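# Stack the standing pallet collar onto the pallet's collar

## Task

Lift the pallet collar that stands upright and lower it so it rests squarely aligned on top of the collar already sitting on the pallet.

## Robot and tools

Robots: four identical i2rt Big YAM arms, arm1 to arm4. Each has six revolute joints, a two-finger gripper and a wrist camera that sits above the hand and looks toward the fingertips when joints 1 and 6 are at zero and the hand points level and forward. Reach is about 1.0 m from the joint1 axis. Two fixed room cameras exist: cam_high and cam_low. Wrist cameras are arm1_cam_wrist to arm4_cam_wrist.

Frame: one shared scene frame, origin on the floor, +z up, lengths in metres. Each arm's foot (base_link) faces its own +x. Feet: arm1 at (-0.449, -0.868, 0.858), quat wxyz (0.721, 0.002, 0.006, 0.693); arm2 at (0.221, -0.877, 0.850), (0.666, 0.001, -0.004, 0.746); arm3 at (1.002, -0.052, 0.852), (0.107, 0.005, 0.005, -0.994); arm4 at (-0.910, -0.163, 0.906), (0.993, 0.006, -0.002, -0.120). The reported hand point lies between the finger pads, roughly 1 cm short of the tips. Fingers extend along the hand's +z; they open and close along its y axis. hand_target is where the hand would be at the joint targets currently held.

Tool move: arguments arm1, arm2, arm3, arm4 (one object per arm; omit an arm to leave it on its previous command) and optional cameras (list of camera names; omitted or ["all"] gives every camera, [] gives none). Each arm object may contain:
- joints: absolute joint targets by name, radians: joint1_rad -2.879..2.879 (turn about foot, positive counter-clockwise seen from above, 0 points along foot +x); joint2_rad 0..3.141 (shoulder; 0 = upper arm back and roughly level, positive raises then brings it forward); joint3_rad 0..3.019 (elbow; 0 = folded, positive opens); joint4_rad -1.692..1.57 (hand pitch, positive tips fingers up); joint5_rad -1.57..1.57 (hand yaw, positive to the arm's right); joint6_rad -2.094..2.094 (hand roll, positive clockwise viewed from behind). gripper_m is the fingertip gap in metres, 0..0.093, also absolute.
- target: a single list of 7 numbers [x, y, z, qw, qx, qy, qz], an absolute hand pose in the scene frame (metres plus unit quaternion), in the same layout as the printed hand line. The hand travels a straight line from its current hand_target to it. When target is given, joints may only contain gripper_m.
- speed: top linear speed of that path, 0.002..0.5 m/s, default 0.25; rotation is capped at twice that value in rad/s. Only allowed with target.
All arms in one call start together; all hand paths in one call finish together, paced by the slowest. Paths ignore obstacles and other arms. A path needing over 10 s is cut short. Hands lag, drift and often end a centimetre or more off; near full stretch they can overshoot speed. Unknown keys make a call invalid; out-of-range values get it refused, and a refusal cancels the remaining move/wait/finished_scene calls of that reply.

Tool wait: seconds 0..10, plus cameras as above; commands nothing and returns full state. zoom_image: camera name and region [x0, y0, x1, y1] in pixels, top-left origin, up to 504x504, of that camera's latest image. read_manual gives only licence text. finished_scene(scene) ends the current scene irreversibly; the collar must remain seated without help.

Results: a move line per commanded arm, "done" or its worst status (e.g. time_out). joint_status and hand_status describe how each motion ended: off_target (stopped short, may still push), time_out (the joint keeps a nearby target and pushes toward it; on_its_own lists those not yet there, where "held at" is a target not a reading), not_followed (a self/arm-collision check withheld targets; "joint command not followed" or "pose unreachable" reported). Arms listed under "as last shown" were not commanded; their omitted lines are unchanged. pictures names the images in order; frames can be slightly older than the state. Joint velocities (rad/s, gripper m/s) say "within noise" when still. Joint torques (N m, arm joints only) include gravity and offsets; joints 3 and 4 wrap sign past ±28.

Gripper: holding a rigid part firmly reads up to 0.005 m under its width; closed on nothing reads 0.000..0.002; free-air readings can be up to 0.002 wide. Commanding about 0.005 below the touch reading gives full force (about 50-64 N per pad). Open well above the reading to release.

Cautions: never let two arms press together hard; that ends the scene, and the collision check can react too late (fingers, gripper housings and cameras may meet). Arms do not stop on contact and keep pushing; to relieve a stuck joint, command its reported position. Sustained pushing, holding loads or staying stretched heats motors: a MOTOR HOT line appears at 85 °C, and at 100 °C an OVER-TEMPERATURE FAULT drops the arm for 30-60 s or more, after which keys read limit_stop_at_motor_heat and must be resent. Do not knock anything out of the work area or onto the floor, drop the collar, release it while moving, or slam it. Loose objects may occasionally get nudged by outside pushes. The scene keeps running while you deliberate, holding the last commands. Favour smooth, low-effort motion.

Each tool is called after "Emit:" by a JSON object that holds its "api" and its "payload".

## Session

Emit:
{"api": "move", "payload": {}}

Scene clock: 0.00 s.
Joint torques (N m): no reading
Motor temperatures (°C): arm1=[30 37 38 29 30 27 30] | arm2=[30 32 31 29 29 26 28] | arm3=[27 38 38 32 28 26 29] | arm4=[32 34 39 28 28 30 30]
Heat: arm1: hottest joint3_rad 38 °C; arm2: hottest joint2_rad 32 °C; arm3: hottest joint2_rad 38 °C; arm4: hottest joint3_rad 39 °C.
Joint velocities: within noise
arm1.joint_positions: joint1_rad=-0.357 joint2_rad=+0.528 joint3_rad=+1.387 joint4_rad=-1.329 joint5_rad=-0.075 joint6_rad=+0.015 gripper_m=+0.09396
arm1.joint_status: not commanded
arm1.hand: x=-0.3788 y=-0.6786 z=+1.4141 quat_wxyz=(-0.410, +0.482, -0.705, -0.320) (m; scene frame)
arm1.hand_target: x=-0.3801 y=-0.6818 z=+1.4260 quat_wxyz=(-0.420, +0.479, -0.698, -0.327) (m; scene frame)
arm1.hand_status: not commanded
arm2.joint_positions: joint1_rad=+0.299 joint2_rad=+0.645 joint3_rad=+1.463 joint4_rad=-1.149 joint5_rad=-0.251 joint6_rad=+0.486 gripper_m=+0.09396
arm2.joint_status: not commanded
arm2.hand: x=+0.0807 y=-0.6700 z=+1.4633 quat_wxyz=(-0.097, +0.604, -0.540, -0.578) (m; scene frame)
arm2.hand_target: x=+0.0823 y=-0.6737 z=+1.4740 quat_wxyz=(-0.101, +0.600, -0.534, -0.587) (m; scene frame)
arm2.hand_status: not commanded
arm3.joint_positions: joint1_rad=-0.006 joint2_rad=+0.627 joint3_rad=+1.332 joint4_rad=-1.302 joint5_rad=+0.199 joint6_rad=-0.395 gripper_m=+0.09396
arm3.joint_status: not commanded
arm3.hand: x=+0.7498 y=-0.0752 z=+1.3683 quat_wxyz=(+0.134, -0.855, -0.220, +0.451) (m; scene frame)
arm3.hand_target: x=+0.7518 y=-0.0748 z=+1.3800 quat_wxyz=(+0.135, -0.849, -0.217, +0.462) (m; scene frame)
arm3.hand_status: not commanded
arm4.joint_positions: joint1_rad=+0.196 joint2_rad=+0.571 joint3_rad=+1.436 joint4_rad=-1.358 joint5_rad=-0.007 joint6_rad=+0.034 gripper_m=+0.09396
arm4.joint_status: not commanded
arm4.hand: x=-0.7094 y=-0.1781 z=+1.4740 quat_wxyz=(-0.516, -0.035, -0.856, -0.006) (m; scene frame)
arm4.hand_target: x=-0.7127 y=-0.1781 z=+1.4874 quat_wxyz=(-0.529, -0.034, -0.848, -0.006) (m; scene frame)
arm4.hand_status: not commanded
pictures: arm1_cam_wrist, arm2_cam_wrist, arm3_cam_wrist, arm4_cam_wrist, cam_high, cam_low
Images, in order (width x height): arm1_cam_wrist 672x504, arm2_cam_wrist 672x504, arm3_cam_wrist 672x504, arm4_cam_wrist 672x504, cam_high 672x504, cam_low 672x504.

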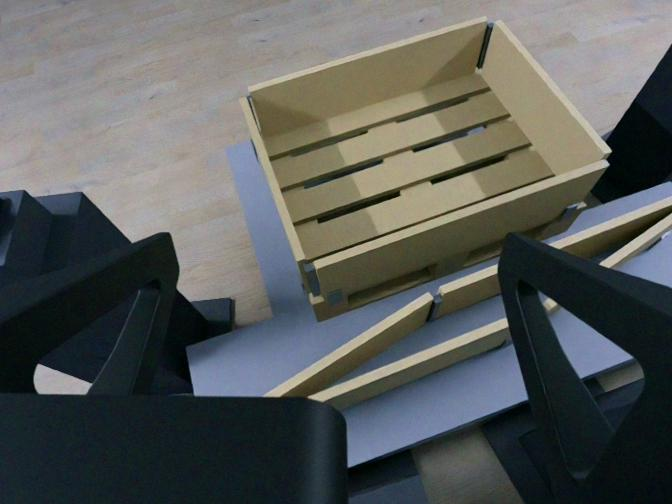

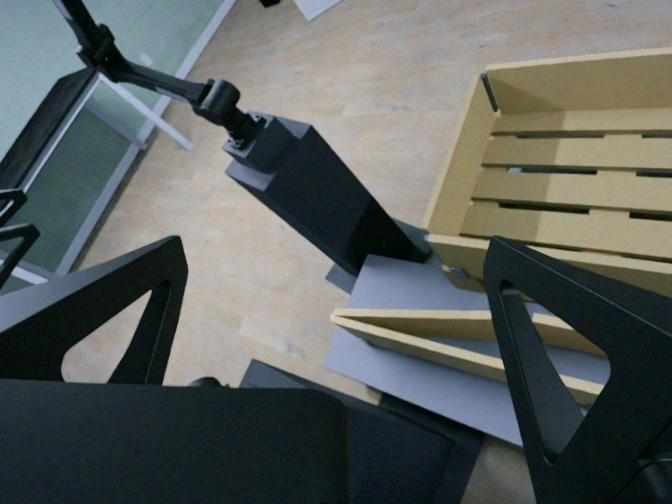

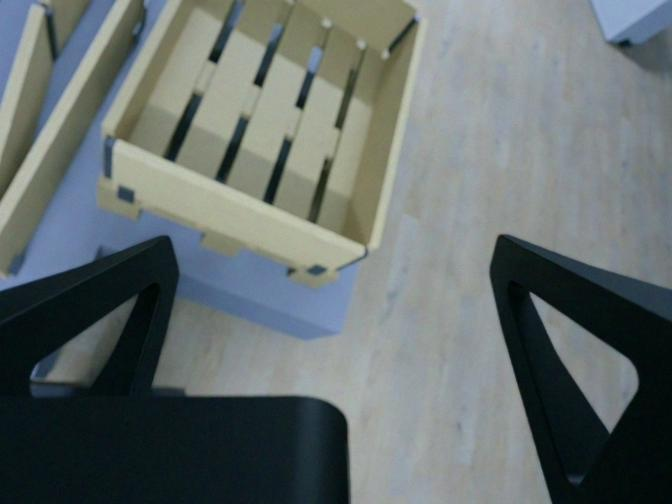

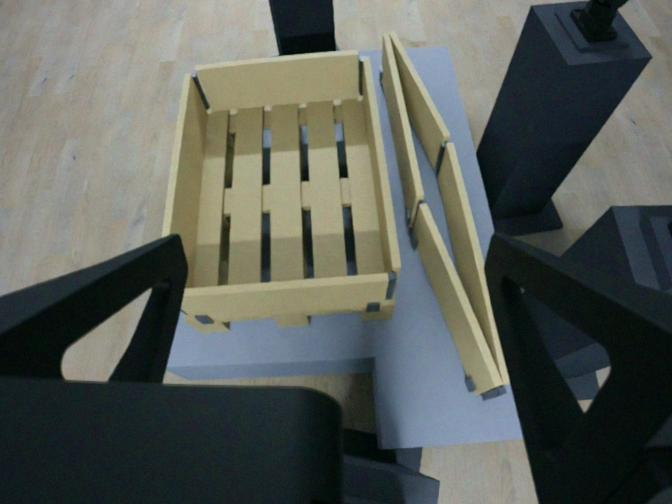

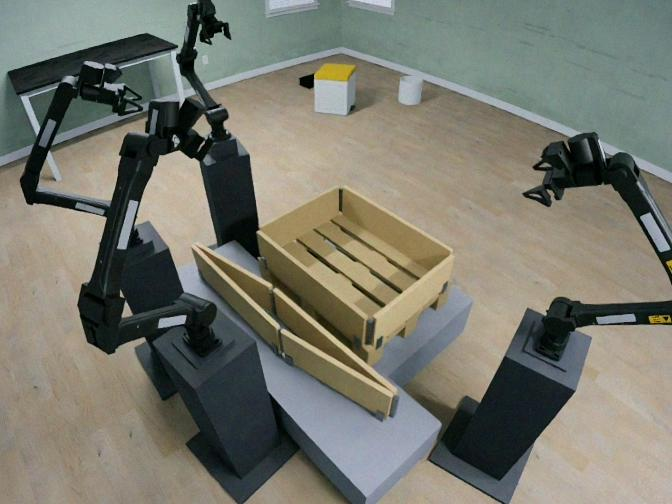

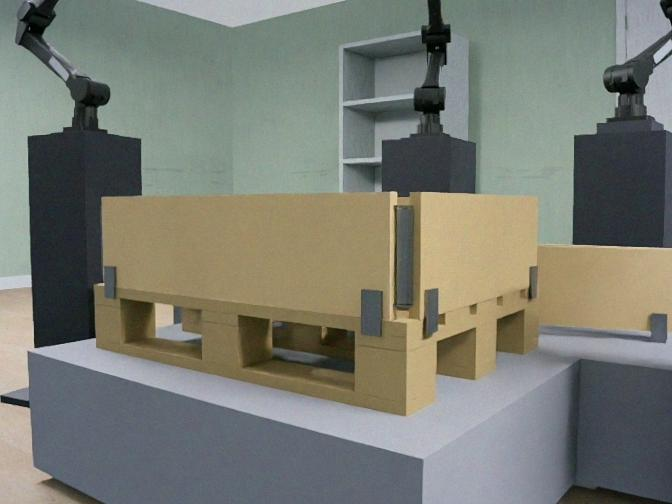

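Emit:
{"api": "move", "payload": {"arm1": {"target":[-0.5,-0.55,0.85,0,0.7071,-0.7071,0],"speed":0.4}, "arm2": {"target":[0.1,-0.55,0.85,0,0.7071,-0.7071,0],"speed":0.4}, "arm3": {"target":[0.5,-0.45,0.85,0,0.924,0.383,0],"speed":0.4}, "arm4": {"target":[-0.35,-0.38,0.85,0,0.276,0.961,0],"speed":0.4}, "cameras": []}}

Emit:
{"api": "move", "payload": {"arm1": {"target":[-0.497,-0.541,0.605,0,0.999,0.03,0],"joints":{"gripper_m":0.06}}, "arm2": {"target":[0.015,-0.50,0.605,0,-0.005,1,0],"joints":{"gripper_m":0.06}}, "arm3": {"target":[0.432,-0.452,0.605,0,0.9945,0.105,0],"joints":{"gripper_m":0.06}}, "arm4": {"target":[-0.27,-0.473,0.612,0,-0.12,0.9927,0],"joints":{"gripper_m":0.06}}}}

Scene clock: 15.13 s.
Joint torques (N m): arm1=[1.38 -7.53 11.69 0.66 -0.1 -0.1] | arm2=[-0.03 -9.88 9.47 0.47 0.11 -0.18] | arm3=[2.32 -19.72 11.15 0.02 -0.11 -0.18] | arm4=[-0.44 -20.31 11.36 -0.02 0.12 0]
Motor temperatures (°C): arm1=[30 37 40 29 30 27 30] | arm2=[30 32 33 29 29 26 28] | arm3=[27 38 41 32 28 26 28] | arm4=[32 34 42 28 28 30 30]
Heat: arm1: hottest joint3_rad 40 °C; arm2: hottest joint3_rad 33 °C; arm3: hottest joint3_rad 41 °C; arm4: hottest joint3_rad 42 °C.
move: arm1 off_target; arm2 off_target; arm3 off_target; arm4 off_target
Joint velocities: within noise
arm1.joint_positions: joint1_rad=+0.192 joint2_rad=+1.463 joint3_rad=+0.632 joint4_rad=-0.789 joint5_rad=+0.015 joint6_rad=+0.179 gripper_m=+0.09396
arm1.joint_status: not commanded
arm1.hand: x=-0.4915 y=-0.5775 z=+0.8432 quat_wxyz=(+0.014, +0.698, -0.716, +0.022) (m; scene frame)
arm1.hand_target: x=-0.5008 y=-0.5518 z=+0.8524 quat_wxyz=(+0.000, +0.707, -0.707, +0.001) (m; scene frame)
arm1.hand_status: off_target (0.030 m and 3.3 deg from the pose sent, 0.591 m and 65.9 deg at the start)
arm2.joint_positions: joint1_rad=+0.249 joint2_rad=+1.515 joint3_rad=+0.725 joint4_rad=-0.816 joint5_rad=-0.012 joint6_rad=+0.356 gripper_m=+0.09396
arm2.joint_status: not commanded
arm2.hand: x=+0.1037 y=-0.5698 z=+0.8466 quat_wxyz=(+0.009, +0.709, -0.705, +0.013) (m; scene frame)
arm2.hand_target: x=+0.0989 y=-0.5522 z=+0.8521 quat_wxyz=(+0.001, +0.708, -0.706, -0.002) (m; scene frame)
arm2.hand_status: off_target (0.020 m and 1.8 deg from the pose sent, 0.625 m and 72.1 deg at the start)
arm3.joint_positions: joint1_rad=+0.444 joint2_rad=+2.141 joint3_rad=+1.693 joint4_rad=-1.127 joint5_rad=+0.006 joint6_rad=-0.103 gripper_m=+0.09396
arm3.joint_status: not commanded
arm3.hand: x=+0.5058 y=-0.4343 z=+0.8447 quat_wxyz=(+0.007, -0.928, -0.372, -0.007) (m; scene frame)
arm3.hand_target: x=+0.5003 y=-0.4477 z=+0.8515 quat_wxyz=(+0.003, -0.924, -0.382, +0.002) (m; scene frame)
arm3.hand_status: off_target (0.018 m and 1.8 deg from the pose sent, 0.687 m and 58.2 deg at the start)
arm4.joint_positions: joint1_rad=-0.115 joint2_rad=+2.156 joint3_rad=+1.494 joint4_rad=-0.946 joint5_rad=+0.005 joint6_rad=+0.171 gripper_m=+0.09396
arm4.joint_status: not commanded
arm4.hand: x=-0.3663 y=-0.3645 z=+0.8352 quat_wxyz=(+0.017, -0.259, -0.966, -0.006) (m; scene frame)
arm4.hand_target: x=-0.3510 y=-0.3775 z=+0.8518 quat_wxyz=(-0.001, -0.270, -0.963, -0.003) (m; scene frame)
arm4.hand_status: off_target (0.027 m and 2.9 deg from the pose sent, 0.748 m and 67.3 deg at the start)
pictures: none
No camera images: "cameras" was empty.

Scene clock: 19.40 s.
Joint torques (N m): arm1=[-0.73 -11.69 1.83 0.68 -0.2 -0.11] | arm2=[0.85 -16.03 3.96 0.38 0.18 -0.04] | arm3=[0.44 -22.07 9.89 0.39 -0.08 0.11] | arm4=[-0.5 -23.71 11.38 -0.01 0.01 -0.22]
Motor temperatures (°C): arm1=[30 37 40 29 30 27 30] | arm2=[30 32 33 29 29 26 28] | arm3=[27 39 42 32 28 26 28] | arm4=[32 35 42 28 28 30 30]
Heat: arm1: hottest joint3_rad 40 °C; arm2: hottest joint3_rad 33 °C; arm3: hottest joint3_rad 42 °C; arm4: hottest joint3_rad 42 °C.
move: arm1 done; arm2 done; arm3 off_target; arm4 off_target
Joint velocities: within noise
arm1.joint_positions: joint1_rad=+0.192 joint2_rad=+2.257 joint3_rad=+0.722 joint4_rad=-0.043 joint5_rad=+0.023 joint6_rad=-1.477 gripper_m=+0.06011
arm1.joint_status: all done
arm1.hand: x=-0.4977 y=-0.5466 z=+0.6093 quat_wxyz=(+0.005, +1.000, +0.030, +0.006) (m; scene frame)
arm1.hand_target: x=-0.4955 y=-0.5405 z=+0.6052 quat_wxyz=(-0.001, +1.000, +0.030, +0.004) (m; scene frame)
arm1.hand_status: done (0.007 m and 0.9 deg from the pose sent, 0.241 m and 94.9 deg at the start)
arm2.joint_positions: joint1_rad=+0.382 joint2_rad=+2.282 joint3_rad=+0.991 joint4_rad=-0.292 joint5_rad=-0.010 joint6_rad=+2.042 gripper_m=+0.06009
arm2.joint_status: all done
arm2.hand: x=+0.0202 y=-0.5033 z=+0.6114 quat_wxyz=(+0.000, +0.012, -1.000, +0.004) (m; scene frame)
arm2.hand_target: x=+0.0151 y=-0.5000 z=+0.6052 quat_wxyz=(+0.000, +0.009, -1.000, +0.000) (m; scene frame)
arm2.hand_status: done (0.009 m and 0.9 deg from the pose sent, 0.267 m and 89.8 deg at the start)
arm3.joint_positions: joint1_rad=+0.410 joint2_rad=+2.658 joint3_rad=+1.996 joint4_rad=-0.913 joint5_rad=-0.011 joint6_rad=+0.384 gripper_m=+0.06006
arm3.joint_status: all done
arm3.hand: x=+0.4464 y=-0.4536 z=+0.6084 quat_wxyz=(+0.001, -0.993, -0.120, -0.009) (m; scene frame)
arm3.hand_target: x=+0.4333 y=-0.4530 z=+0.6054 quat_wxyz=(-0.004, -0.994, -0.105, -0.002) (m; scene frame)
arm3.hand_status: off_target (0.015 m and 2.0 deg from the pose sent, 0.251 m and 31.6 deg at the start)
arm4.joint_positions: joint1_rad=-0.202 joint2_rad=+2.831 joint3_rad=+2.151 joint4_rad=-0.918 joint5_rad=+0.023 joint6_rad=-0.671 gripper_m=+0.06008
arm4.joint_status: all done
arm4.hand: x=-0.2830 y=-0.4602 z=+0.6025 quat_wxyz=(+0.014, +0.115, -0.993, -0.003) (m; scene frame)
arm4.hand_target: x=-0.2714 y=-0.4744 z=+0.6124 quat_wxyz=(+0.002, +0.115, -0.993, +0.005) (m; scene frame)
arm4.hand_status: off_target (0.021 m and 1.7 deg from the pose sent, 0.266 m and 43.9 deg at the start)
pictures: arm1_cam_wrist, arm2_cam_wrist, arm3_cam_wrist, arm4_cam_wrist, cam_high, cam_low
Images, in order (width x height): arm1_cam_wrist 672x504, arm2_cam_wrist 672x504, arm3_cam_wrist 672x504, arm4_cam_wrist 672x504, cam_high 672x504, cam_low 672x504.

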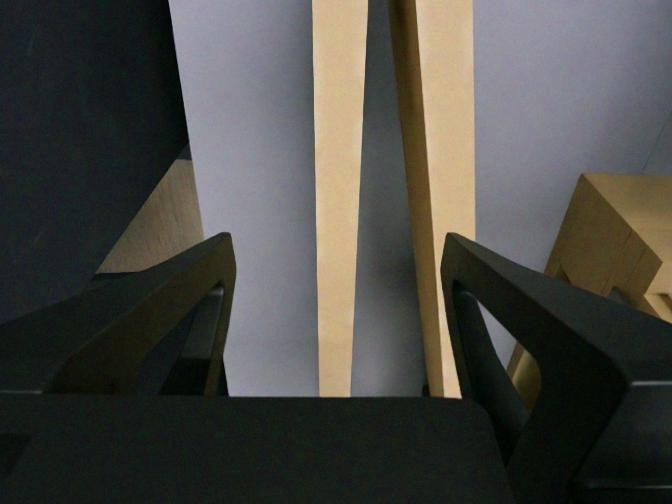

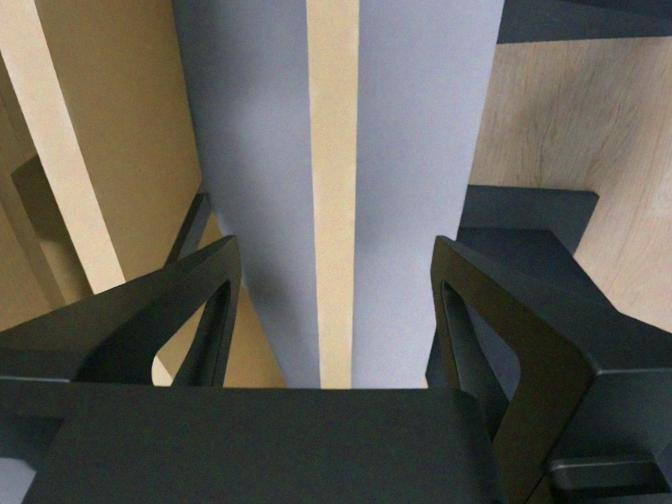

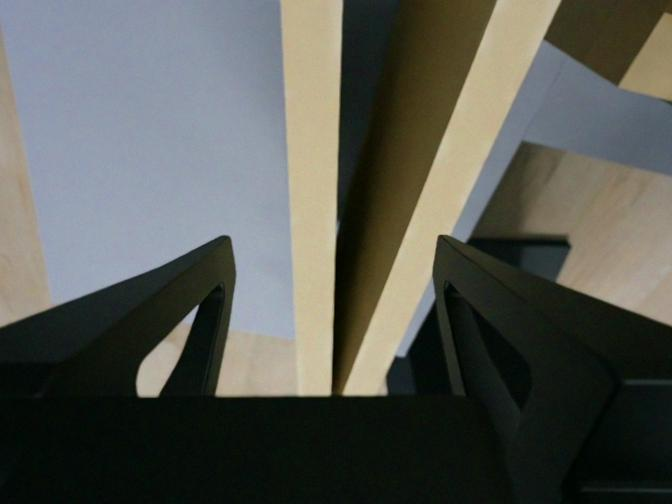

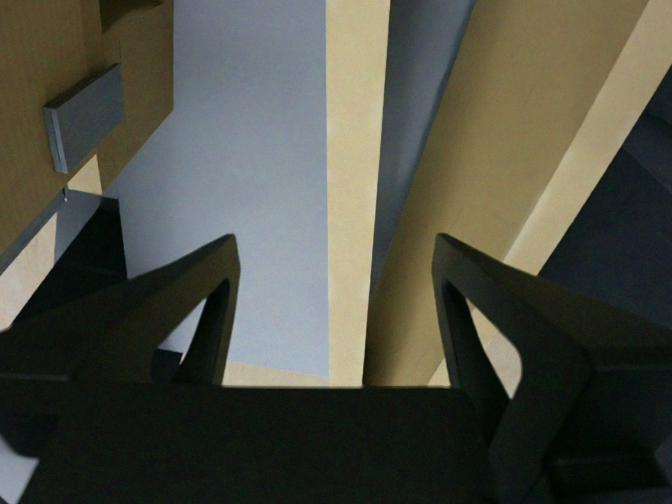

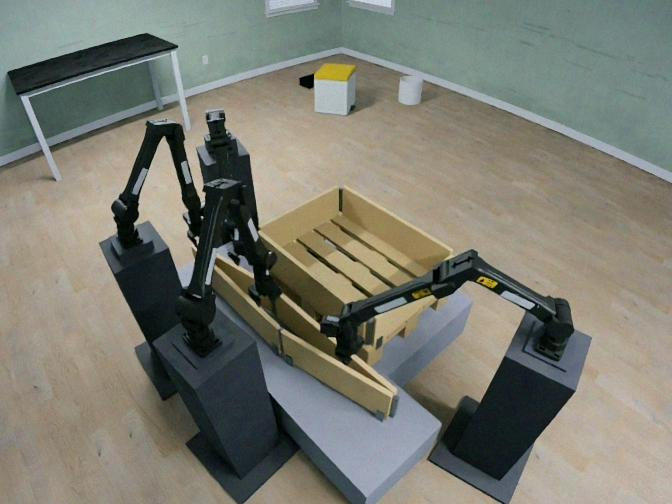

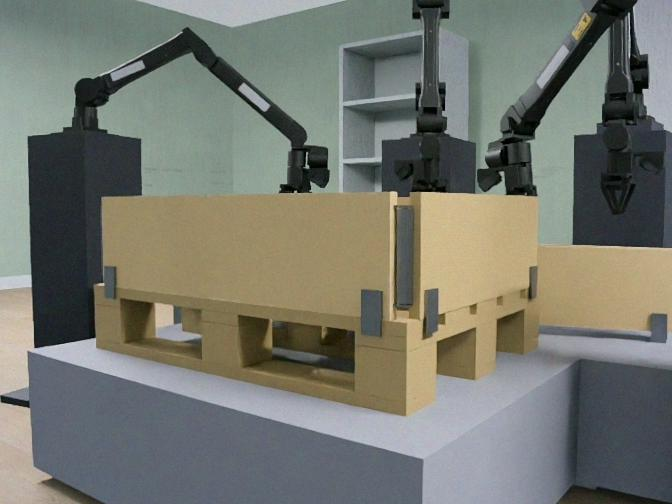

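Emit:
{"api": "move", "payload": {"arm1": {"target":[-0.497,-0.541,0.505,0,0.9995,0.03,0],"joints":{"gripper_m":0.05}}, "arm2": {"target":[0.013,-0.497,0.505,0,-0.003,1,0],"joints":{"gripper_m":0.06}}, "arm3": {"target":[0.435,-0.463,0.512,0,0.9945,0.105,0],"joints":{"gripper_m":0.06}}, "arm4": {"target":[-0.271,-0.484,0.52,0,-0.12,0.9927,0],"joints":{"gripper_m":0.06}}}}

Scene clock: 28.03 s.
Joint torques (N m): arm1=[-0.91 -13.33 -0.12 0.7 -0.21 -0.1] | arm2=[0.85 -18.08 2.02 0.34 0.17 -0.05] | arm3=[1.49 -23.06 9.42 0.02 0.08 0.08] | arm4=[-0.32 -24.59 11.45 -0.03 -0.1 -0.22]
Motor temperatures (°C): arm1=[30 38 39 29 30 27 30] | arm2=[30 33 32 29 29 26 28] | arm3=[27 41 42 32 28 26 28] | arm4=[32 37 44 28 28 30 30]
Heat: arm1: hottest joint3_rad 39 °C; arm2: hottest joint2_rad 33 °C; arm3: hottest joint3_rad 42 °C; arm4: hottest joint3_rad 44 °C.
move: arm1 done; arm2 done; arm3 done; arm4 off_target
Joint velocities: within noise
arm1.joint_positions: joint1_rad=+0.192 joint2_rad=+2.575 joint3_rad=+0.878 joint4_rad=+0.115 joint5_rad=+0.015 joint6_rad=-1.480 gripper_m=+0.05011
arm1.joint_status: all done
arm1.hand: x=-0.5002 y=-0.5466 z=+0.5079 quat_wxyz=(+0.007, +0.999, +0.032, +0.003) (m; scene frame)
arm1.hand_target: x=-0.4968 y=-0.5414 z=+0.5051 quat_wxyz=(+0.001, +1.000, +0.030, +0.001) (m; scene frame)
arm1.hand_status: done (0.007 m and 0.9 deg from the pose sent, 0.104 m and 0.9 deg at the start)
arm2.joint_positions: joint1_rad=+0.385 joint2_rad=+2.563 joint3_rad=+1.139 joint4_rad=-0.160 joint5_rad=-0.009 joint6_rad=+2.059 gripper_m=+0.06009
arm2.joint_status: all done
arm2.hand: x=+0.0172 y=-0.4981 z=+0.5084 quat_wxyz=(-0.001, +0.005, -1.000, +0.004) (m; scene frame)
arm2.hand_target: x=+0.0132 y=-0.4972 z=+0.5050 quat_wxyz=(-0.001, +0.003, -1.000, +0.000) (m; scene frame)
arm2.hand_status: done (0.006 m and 0.6 deg from the pose sent, 0.107 m and 1.1 deg at the start)
arm3.joint_positions: joint1_rad=+0.411 joint2_rad=+2.882 joint3_rad=+2.174 joint4_rad=-0.863 joint5_rad=-0.007 joint6_rad=+0.403 gripper_m=+0.06005
arm3.joint_status: all done
arm3.hand: x=+0.4418 y=-0.4565 z=+0.5106 quat_wxyz=(+0.002, -0.994, -0.111, -0.006) (m; scene frame)
arm3.hand_target: x=+0.4354 y=-0.4627 z=+0.5121 quat_wxyz=(+0.000, -0.994, -0.105, +0.000) (m; scene frame)
arm3.hand_status: done (0.010 m and 1.0 deg from the pose sent, 0.098 m and 2.0 deg at the start)
arm4.joint_positions: joint1_rad=-0.221 joint2_rad=+3.095 joint3_rad=+2.418 joint4_rad=-0.933 joint5_rad=+0.016 joint6_rad=-0.697 gripper_m=+0.06008
arm4.joint_status: all done
arm4.hand: x=-0.2896 y=-0.4680 z=+0.5018 quat_wxyz=(+0.017, +0.118, -0.993, -0.010) (m; scene frame)
arm4.hand_target: x=-0.2717 y=-0.4838 z=+0.5208 quat_wxyz=(-0.001, +0.120, -0.993, +0.000) (m; scene frame)
arm4.hand_status: off_target (0.031 m and 2.3 deg from the pose sent, 0.087 m and 1.7 deg at the start)
pictures: arm1_cam_wrist, arm2_cam_wrist, arm3_cam_wrist, arm4_cam_wrist, cam_high, cam_low
Images, in order (width x height): arm1_cam_wrist 672x504, arm2_cam_wrist 672x504, arm3_cam_wrist 672x504, arm4_cam_wrist 672x504, cam_high 672x504, cam_low 672x504.

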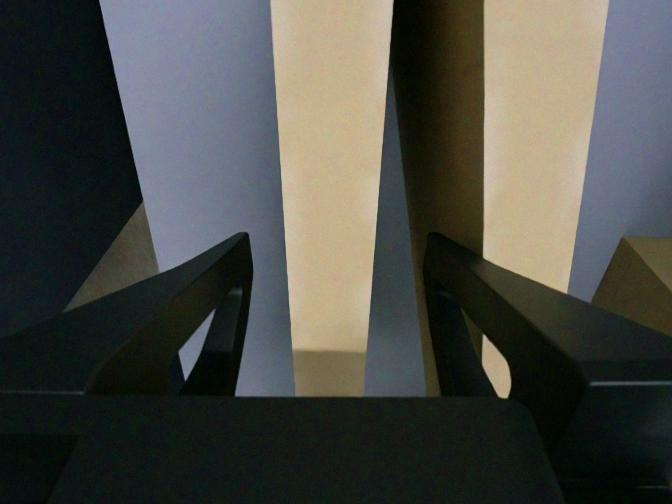

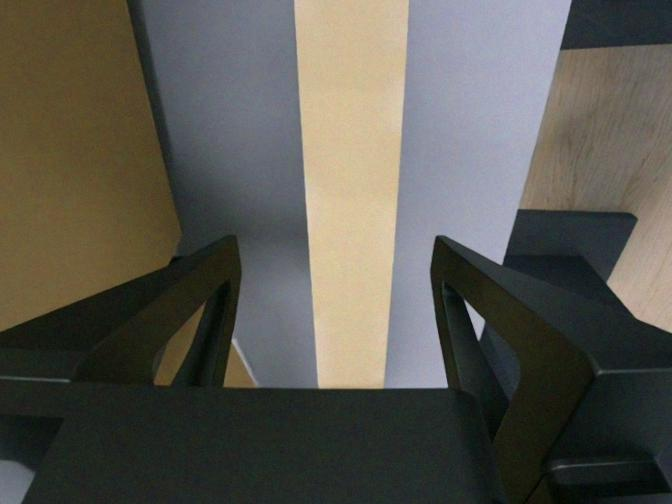

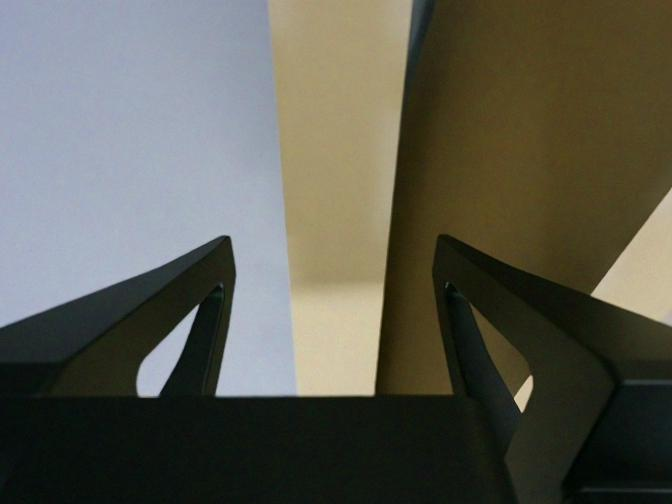

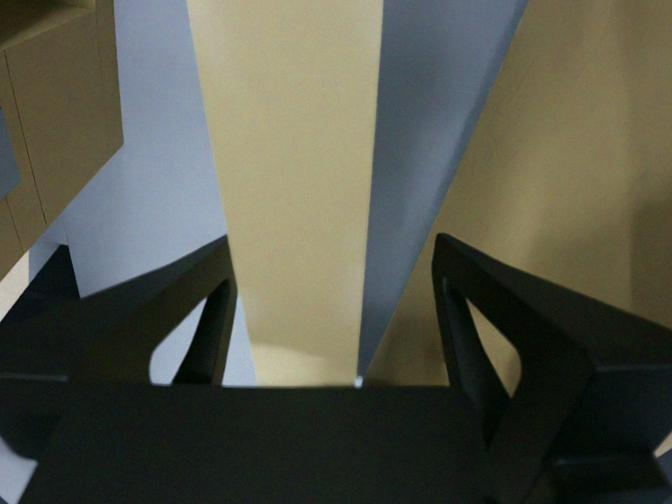

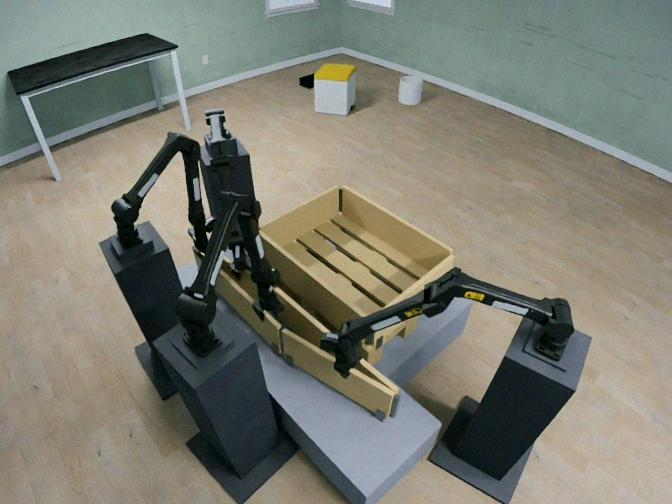

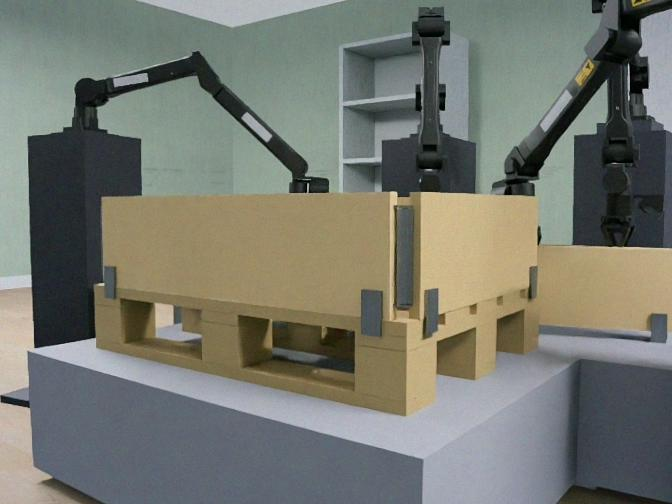

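Emit:
{"api": "move", "payload": {"arm1": {"target":[-0.497,-0.543,0.46,0,0.9995,0.03,0]}, "arm2": {"target":[0.013,-0.501,0.457,0,-0.003,1,0]}, "arm3": {"target":[0.435,-0.461,0.478,0,0.9945,0.105,0]}, "arm4": {"target":[-0.271,-0.472,0.497,0,-0.12,0.9927,0]}, "cameras": ["arm4_cam_wrist","arm1_cam_wrist","arm3_cam_wrist"]}}

Scene clock: 33.47 s.
Joint torques (N m): arm1=[-1.03 -13.16 0.43 1.01 -0.19 -0.05] | arm2=[0.85 -17.96 1.51 0.38 0.12 -0.05] | arm3=[1.38 -22.18 9.51 0.29 0.08 0.06] | arm4=[1.08 -22.53 10.88 0.99 -0.1 -0.09]
Motor temperatures (°C): arm1=[30 38 39 29 30 27 30] | arm2=[30 34 32 29 29 26 28] | arm3=[27 41 42 32 28 26 28] | arm4=[32 37 44 28 28 30 30]
Heat: arm1: hottest joint3_rad 39 °C; arm2: hottest joint2_rad 34 °C; arm3: hottest joint3_rad 42 °C; arm4: hottest joint3_rad 44 °C.
move: arm1 off_target; arm2 done; arm3 done; arm4 off_target
Joint velocities: within noise
arm1.joint_positions: joint1_rad=+0.191 joint2_rad=+2.704 joint3_rad=+0.947 joint4_rad=+0.153 joint5_rad=+0.014 joint6_rad=-1.494 gripper_m=+0.05009
arm1.joint_status: not commanded
arm1.hand: x=-0.4990 y=-0.5586 z=+0.4649 quat_wxyz=(+0.018, +0.999, +0.038, +0.003) (m; scene frame)
arm1.hand_target: x=-0.4969 y=-0.5430 z=+0.4605 quat_wxyz=(+0.000, +0.999, +0.034, +0.000) (m; scene frame)
arm1.hand_status: off_target (0.017 m and 2.3 deg from the pose sent, 0.048 m and 0.9 deg at the start)
arm2.joint_positions: joint1_rad=+0.390 joint2_rad=+2.684 joint3_rad=+1.214 joint4_rad=-0.109 joint5_rad=-0.009 joint6_rad=+2.062 gripper_m=+0.06009
arm2.joint_status: not commanded
arm2.hand: x=+0.0158 y=-0.4994 z=+0.4622 quat_wxyz=(+0.000, +0.006, -1.000, +0.002) (m; scene frame)
arm2.hand_target: x=+0.0132 y=-0.5011 z=+0.4570 quat_wxyz=(+0.000, +0.004, -1.000, +0.000) (m; scene frame)
arm2.hand_status: done (0.006 m and 0.4 deg from the pose sent, 0.052 m and 0.6 deg at the start)
arm3.joint_positions: joint1_rad=+0.411 joint2_rad=+2.953 joint3_rad=+2.249 joint4_rad=-0.863 joint5_rad=-0.005 joint6_rad=+0.412 gripper_m=+0.06005
arm3.joint_status: not commanded
arm3.hand: x=+0.4398 y=-0.4579 z=+0.4841 quat_wxyz=(+0.002, -0.994, -0.107, -0.005) (m; scene frame)
arm3.hand_target: x=+0.4352 y=-0.4608 z=+0.4783 quat_wxyz=(+0.000, -0.995, -0.101, +0.001) (m; scene frame)
arm3.hand_status: done (0.008 m and 0.6 deg from the pose sent, 0.034 m and 1.0 deg at the start)
arm4.joint_positions: joint1_rad=-0.221 joint2_rad=+3.105 joint3_rad=+2.436 joint4_rad=-0.924 joint5_rad=+0.016 joint6_rad=-0.697 gripper_m=+0.06008
arm4.joint_status: not commanded
arm4.hand: x=-0.2846 y=-0.4705 z=+0.5003 quat_wxyz=(+0.010, +0.118, -0.993, -0.005) (m; scene frame)
arm4.hand_target: x=-0.2723 y=-0.4714 z=+0.4979 quat_wxyz=(-0.005, +0.120, -0.993, +0.003) (m; scene frame)
arm4.hand_status: off_target (0.014 m and 1.3 deg from the pose sent, 0.020 m and 2.3 deg at the start; a joint's target at an end of its range on 29 of 39 steps)
pictures: arm1_cam_wrist, arm3_cam_wrist, arm4_cam_wrist
Images, in order (width x height): arm1_cam_wrist 672x504, arm3_cam_wrist 672x504, arm4_cam_wrist 672x504.

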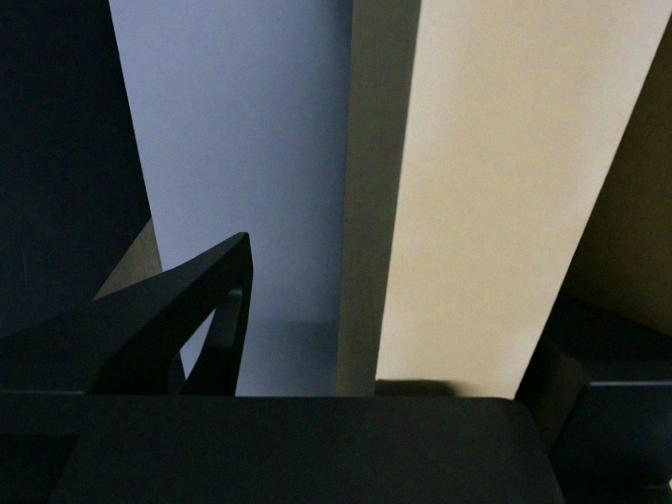

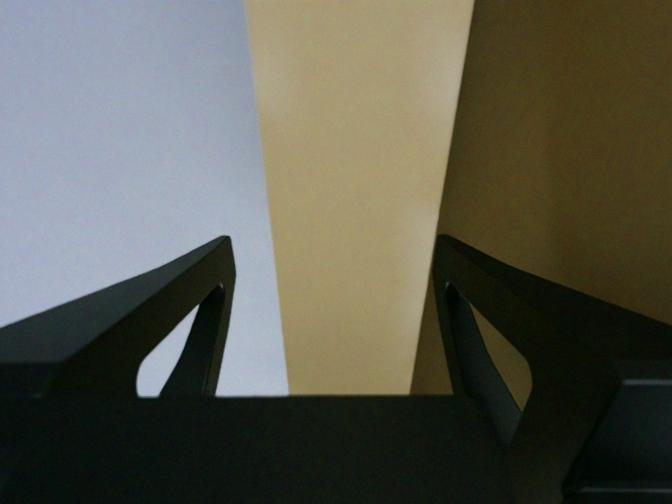

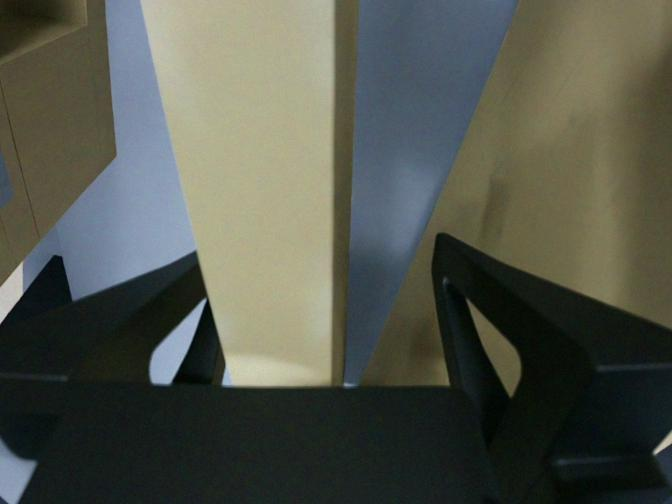

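Emit:
{"api": "zoom_image", "payload": {"camera": "arm1_cam_wrist", "region": [300, 150, 672, 430]}}

Emit:
{"api": "move", "payload": {"cameras": ["cam_high","arm2_cam_wrist","arm4_cam_wrist"]}}

Emit:
{"api": "zoom_image", "payload": {"camera": "cam_high", "region": [170, 190, 300, 310]}}

Scaled by 1.355 from the camera's 672x504 image, which has a finer 960x720 frame.

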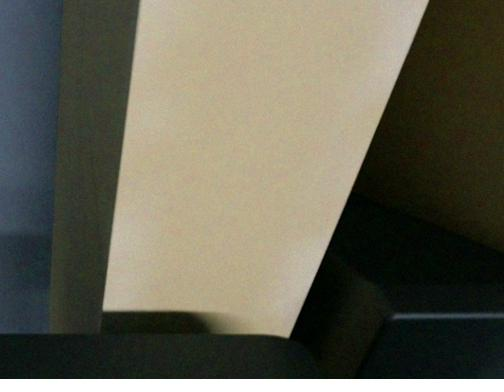

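Scene clock: 45.80 s.
Joint torques (N m): arm1=[-0.97 -13.16 0.4 0.98 -0.19 -0.05] | arm2=[0.85 -17.96 1.52 0.38 0.12 -0.05] | arm3=[1.44 -22.24 9.51 0.29 0.08 0.06] | arm4=[1.14 -22.59 10.85 0.96 -0.11 -0.09]
Motor temperatures (°C): arm1=[30 38 39 29 30 27 30] | arm2=[30 35 32 29 29 26 28] | arm3=[27 44 43 32 28 26 28] | arm4=[32 37 45 28 28 30 29]
Heat: arm1: hottest joint3_rad 39 °C; arm2: hottest joint2_rad 35 °C; arm3: hottest joint2_rad 44 °C; arm4: hottest joint3_rad 45 °C.
Joint velocities: within noise
arm1.joint_positions: joint1_rad=+0.191 joint2_rad=+2.704 joint3_rad=+0.947 joint4_rad=+0.153 joint5_rad=+0.014 joint6_rad=-1.494 gripper_m=+0.05009
arm1.joint_status: not commanded
arm1.hand: x=-0.4990 y=-0.5586 z=+0.4649 quat_wxyz=(+0.018, +0.999, +0.038, +0.003) (m; scene frame)
arm1.hand_target: x=-0.4969 y=-0.5430 z=+0.4605 quat_wxyz=(+0.000, +0.999, +0.034, +0.000) (m; scene frame)
arm1.hand_status: off_target (0.017 m and 2.3 deg from the pose sent, 0.048 m and 0.9 deg at the start)
arm2.joint_positions: joint1_rad=+0.390 joint2_rad=+2.684 joint3_rad=+1.214 joint4_rad=-0.109 joint5_rad=-0.009 joint6_rad=+2.062 gripper_m=+0.06009
arm2.joint_status: not commanded
arm2.hand: x=+0.0158 y=-0.4994 z=+0.4622 quat_wxyz=(+0.000, +0.006, -1.000, +0.002) (m; scene frame)
arm2.hand_target: x=+0.0132 y=-0.5011 z=+0.4570 quat_wxyz=(+0.000, +0.004, -1.000, +0.000) (m; scene frame)
arm2.hand_status: done (0.006 m and 0.4 deg from the pose sent, 0.052 m and 0.6 deg at the start)
arm3.joint_positions: joint1_rad=+0.411 joint2_rad=+2.953 joint3_rad=+2.249 joint4_rad=-0.863 joint5_rad=-0.005 joint6_rad=+0.412 gripper_m=+0.06005
arm3.joint_status: not commanded
arm3.hand: x=+0.4398 y=-0.4579 z=+0.4841 quat_wxyz=(+0.002, -0.994, -0.107, -0.005) (m; scene frame)
arm3.hand_target: x=+0.4352 y=-0.4608 z=+0.4783 quat_wxyz=(+0.000, -0.995, -0.101, +0.001) (m; scene frame)
arm3.hand_status: done (0.008 m and 0.6 deg from the pose sent, 0.034 m and 1.0 deg at the start)
arm4.joint_positions: joint1_rad=-0.221 joint2_rad=+3.105 joint3_rad=+2.436 joint4_rad=-0.924 joint5_rad=+0.016 joint6_rad=-0.697 gripper_m=+0.06008
arm4.joint_status: not commanded
arm4.hand: x=-0.2846 y=-0.4705 z=+0.5003 quat_wxyz=(+0.010, +0.118, -0.993, -0.005) (m; scene frame)
arm4.hand_target: x=-0.2724 y=-0.4713 z=+0.4979 quat_wxyz=(-0.005, +0.120, -0.993, +0.003) (m; scene frame)
arm4.hand_status: off_target (0.014 m and 1.3 deg from the pose sent, 0.020 m and 2.3 deg at the start; a joint's target at an end of its range on 29 of 39 steps)
pictures: arm2_cam_wrist, arm4_cam_wrist, cam_high
Images, in order (width x height): arm2_cam_wrist 672x504, arm4_cam_wrist 672x504, cam_high 672x504.

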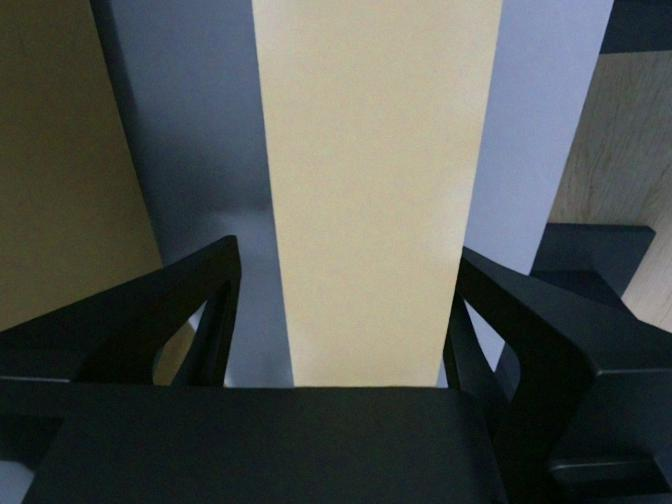

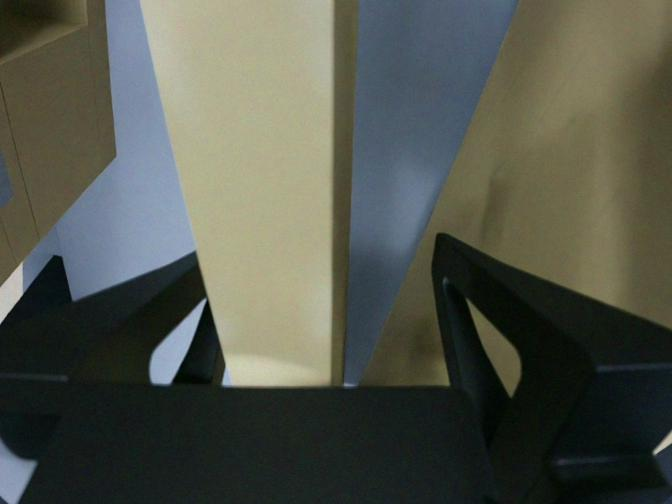

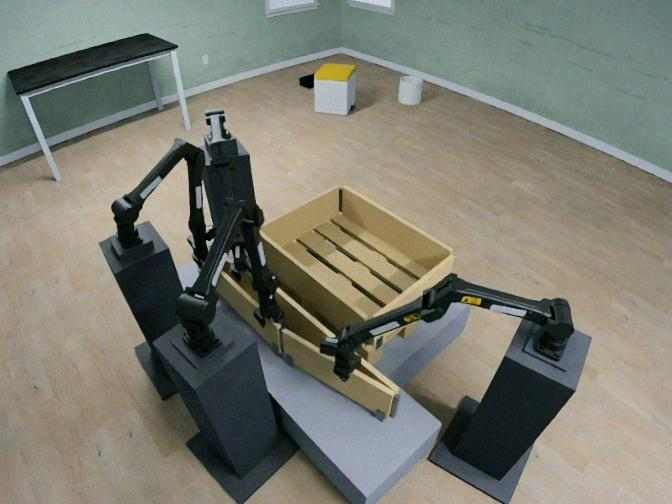

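Scaled by 3.877 from the camera's 672x504 image, which has a finer 960x720 frame.

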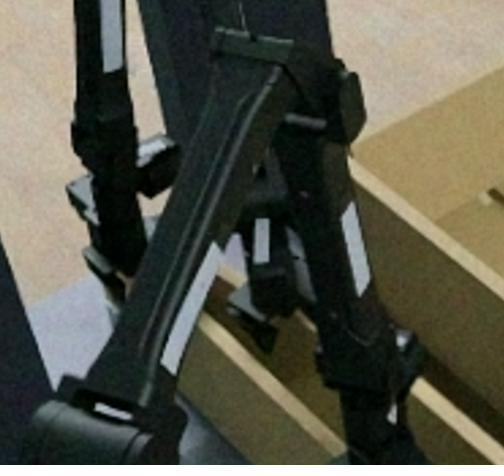

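Emit:
{"api": "move", "payload": {"arm1": {"joints":{"gripper_m":0.035}}, "cameras": ["arm1_cam_wrist"]}}

Scene clock: 52.07 s.
Joint torques (N m): arm1=[-0.91 -13.33 0.16 1.02 -0.19 -0.05] | arm2=[0.85 -17.96 1.52 0.38 0.12 -0.05] | arm3=[1.38 -22.18 9.54 0.29 0.08 0.07] | arm4=[1.08 -22.71 10.85 0.96 -0.11 -0.09]
Motor temperatures (°C): arm1=[30 38 38 29 30 27 30] | arm2=[30 36 32 29 29 26 28] | arm3=[27 45 44 32 28 26 28] | arm4=[32 37 45 28 28 30 29]
Heat: arm1: hottest joint2_rad 38 °C; arm2: hottest joint2_rad 36 °C; arm3: hottest joint2_rad 45 °C; arm4: hottest joint3_rad 45 °C.
move: arm1 done
Joint velocities: within noise
arm1.joint_positions: joint1_rad=+0.190 joint2_rad=+2.704 joint3_rad=+0.951 joint4_rad=+0.153 joint5_rad=+0.014 joint6_rad=-1.494 gripper_m=+0.03517
arm1.joint_status: all done
arm1.hand: x=-0.4990 y=-0.5562 z=+0.4645 quat_wxyz=(+0.016, +0.999, +0.038, +0.003) (m; scene frame)
arm1.hand_target: x=-0.4969 y=-0.5429 z=+0.4605 quat_wxyz=(+0.000, +0.999, +0.034, +0.000) (m; scene frame)
arm1.hand_status: not commanded
arm2, arm3, arm4: as last shown
pictures: arm1_cam_wrist
Images, in order (width x height): arm1_cam_wrist 672x504.

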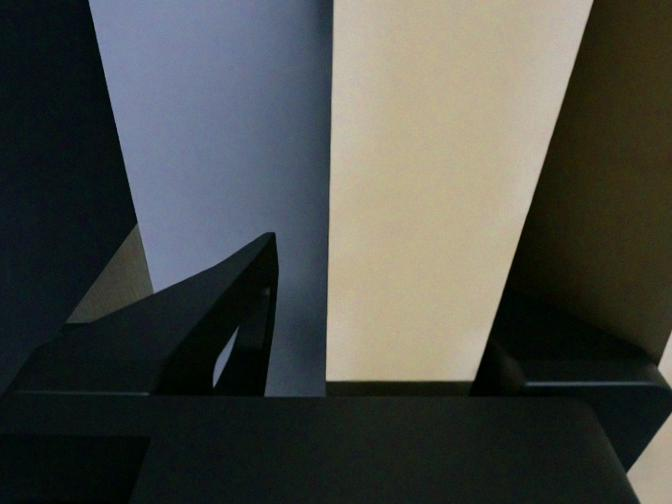

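Emit:
{"api": "move", "payload": {"arm1": {"joints":{"gripper_m":0.008}}, "arm2": {"joints":{"gripper_m":0.008}}, "arm3": {"joints":{"gripper_m":0.008}}, "arm4": {"joints":{"gripper_m":0.008}}}}

Scene clock: 55.50 s.
Joint torques (N m): arm1=[-0.79 -13.39 -0.44 0.73 -0.17 -0.08] | arm2=[0.26 -17.9 1.87 0.35 0.1 0.02] | arm3=[1.38 -22.3 9.42 0.29 0.27 0.05] | arm4=[1.03 -22.48 10.85 0.98 -0.27 -0.25]
Motor temperatures (°C): arm1=[30 38 38 29 30 27 30] | arm2=[30 36 32 29 29 26 28] | arm3=[27 46 44 32 28 26 28] | arm4=[32 37 45 28 28 30 29]
Heat: arm1: hottest joint2_rad 38 °C; arm2: hottest joint2_rad 36 °C; arm3: hottest joint2_rad 46 °C; arm4: hottest joint3_rad 45 °C.
move: arm1 off_target; arm2 off_target; arm3 off_target; arm4 off_target
Joint velocities: within noise
arm1.joint_positions: joint1_rad=+0.189 joint2_rad=+2.704 joint3_rad=+0.959 joint4_rad=+0.161 joint5_rad=+0.012 joint6_rad=-1.485 gripper_m=+0.01820
arm1.joint_status: gripper_m off_target (ended at +0.01822, target +0.00800)
arm1.hand: x=-0.5000 y=-0.5494 z=+0.4638 quat_wxyz=(+0.008, +0.999, +0.033, +0.001) (m; scene frame)
arm1.hand_target: x=-0.4972 y=-0.5430 z=+0.4606 quat_wxyz=(+0.000, +1.000, +0.031, -0.001) (m; scene frame)
arm1.hand_status: not commanded
arm2.joint_positions: joint1_rad=+0.397 joint2_rad=+2.684 joint3_rad=+1.209 joint4_rad=-0.109 joint5_rad=-0.003 joint6_rad=+2.056 gripper_m=+0.01929
arm2.joint_status: gripper_m off_target (ended at +0.01932, target +0.00800)
arm2.hand: x=+0.0156 y=-0.5031 z=+0.4620 quat_wxyz=(-0.004, +0.013, -1.000, +0.003) (m; scene frame)
arm2.hand_target: x=+0.0141 y=-0.5008 z=+0.4571 quat_wxyz=(-0.003, +0.003, -1.000, -0.001) (m; scene frame)
arm2.hand_status: not commanded
arm3.joint_positions: joint1_rad=+0.412 joint2_rad=+2.953 joint3_rad=+2.250 joint4_rad=-0.863 joint5_rad=-0.011 joint6_rad=+0.412 gripper_m=+0.01976
arm3.joint_status: gripper_m off_target (ended at +0.01979, target +0.00800)
arm3.hand: x=+0.4401 y=-0.4593 z=+0.4842 quat_wxyz=(-0.001, -0.994, -0.107, -0.006) (m; scene frame)
arm3.hand_target: x=+0.4355 y=-0.4609 z=+0.4782 quat_wxyz=(+0.000, -0.995, -0.101, +0.000) (m; scene frame)
arm3.hand_status: not commanded
arm4.joint_positions: joint1_rad=-0.221 joint2_rad=+3.105 joint3_rad=+2.436 joint4_rad=-0.924 joint5_rad=+0.020 joint6_rad=-0.680 gripper_m=+0.01892
arm4.joint_status: gripper_m off_target (ended at +0.01895, target +0.00800)
arm4.hand: x=-0.2850 y=-0.4712 z=+0.5003 quat_wxyz=(+0.011, +0.110, -0.994, -0.003) (m; scene frame)
arm4.hand_target: x=-0.2724 y=-0.4714 z=+0.4979 quat_wxyz=(-0.005, +0.120, -0.993, +0.003) (m; scene frame)
arm4.hand_status: not commanded
pictures: arm1_cam_wrist, arm2_cam_wrist, arm3_cam_wrist, arm4_cam_wrist, cam_high, cam_low
Images, in order (width x height): arm1_cam_wrist 672x504, arm2_cam_wrist 672x504, arm3_cam_wrist 672x504, arm4_cam_wrist 672x504, cam_high 672x504, cam_low 672x504.

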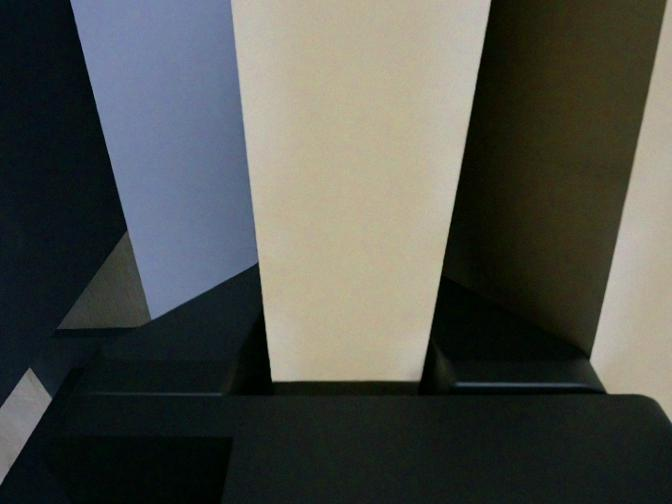

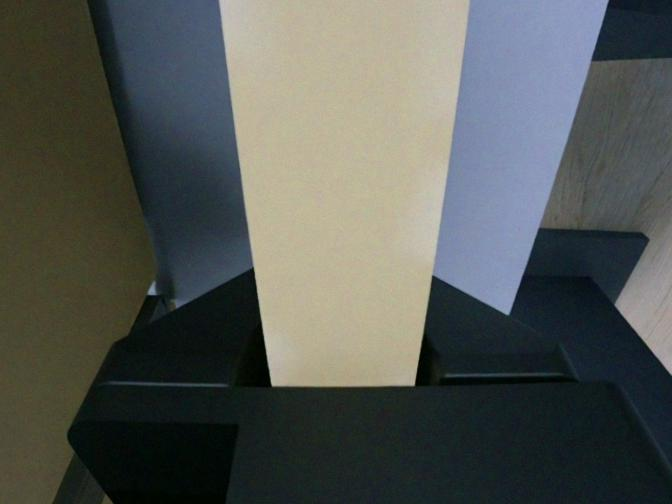

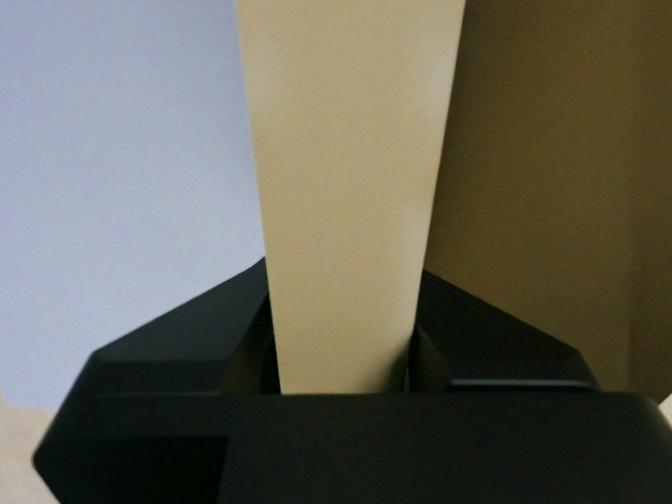

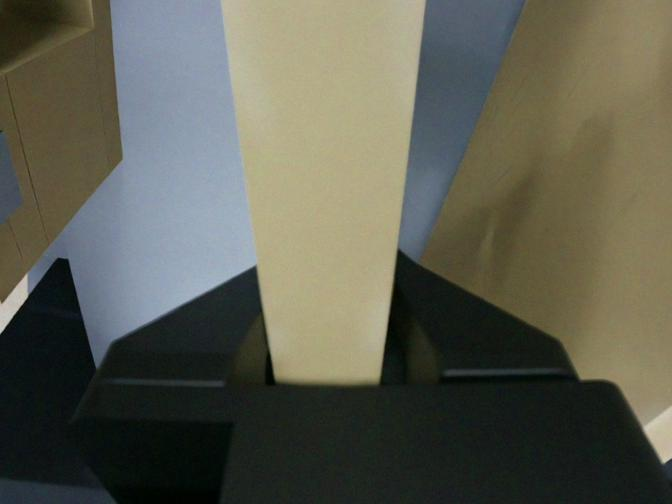

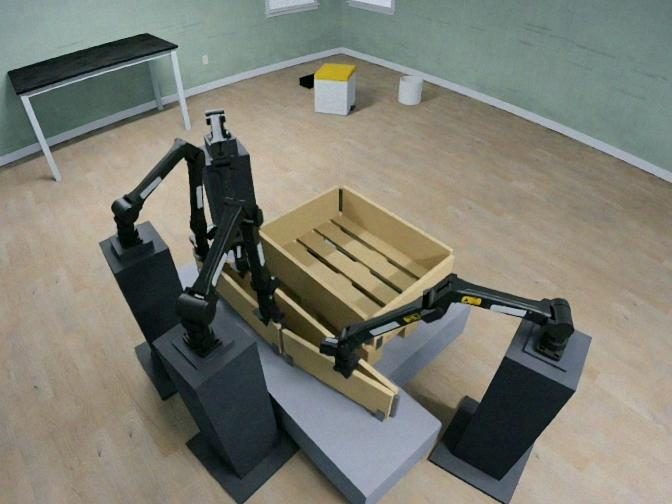

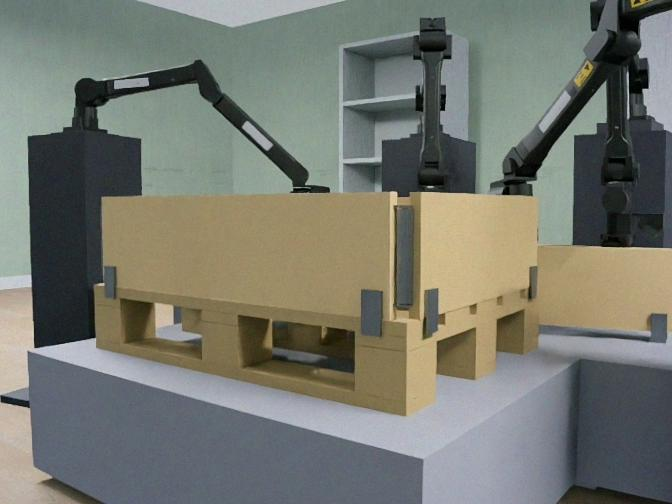

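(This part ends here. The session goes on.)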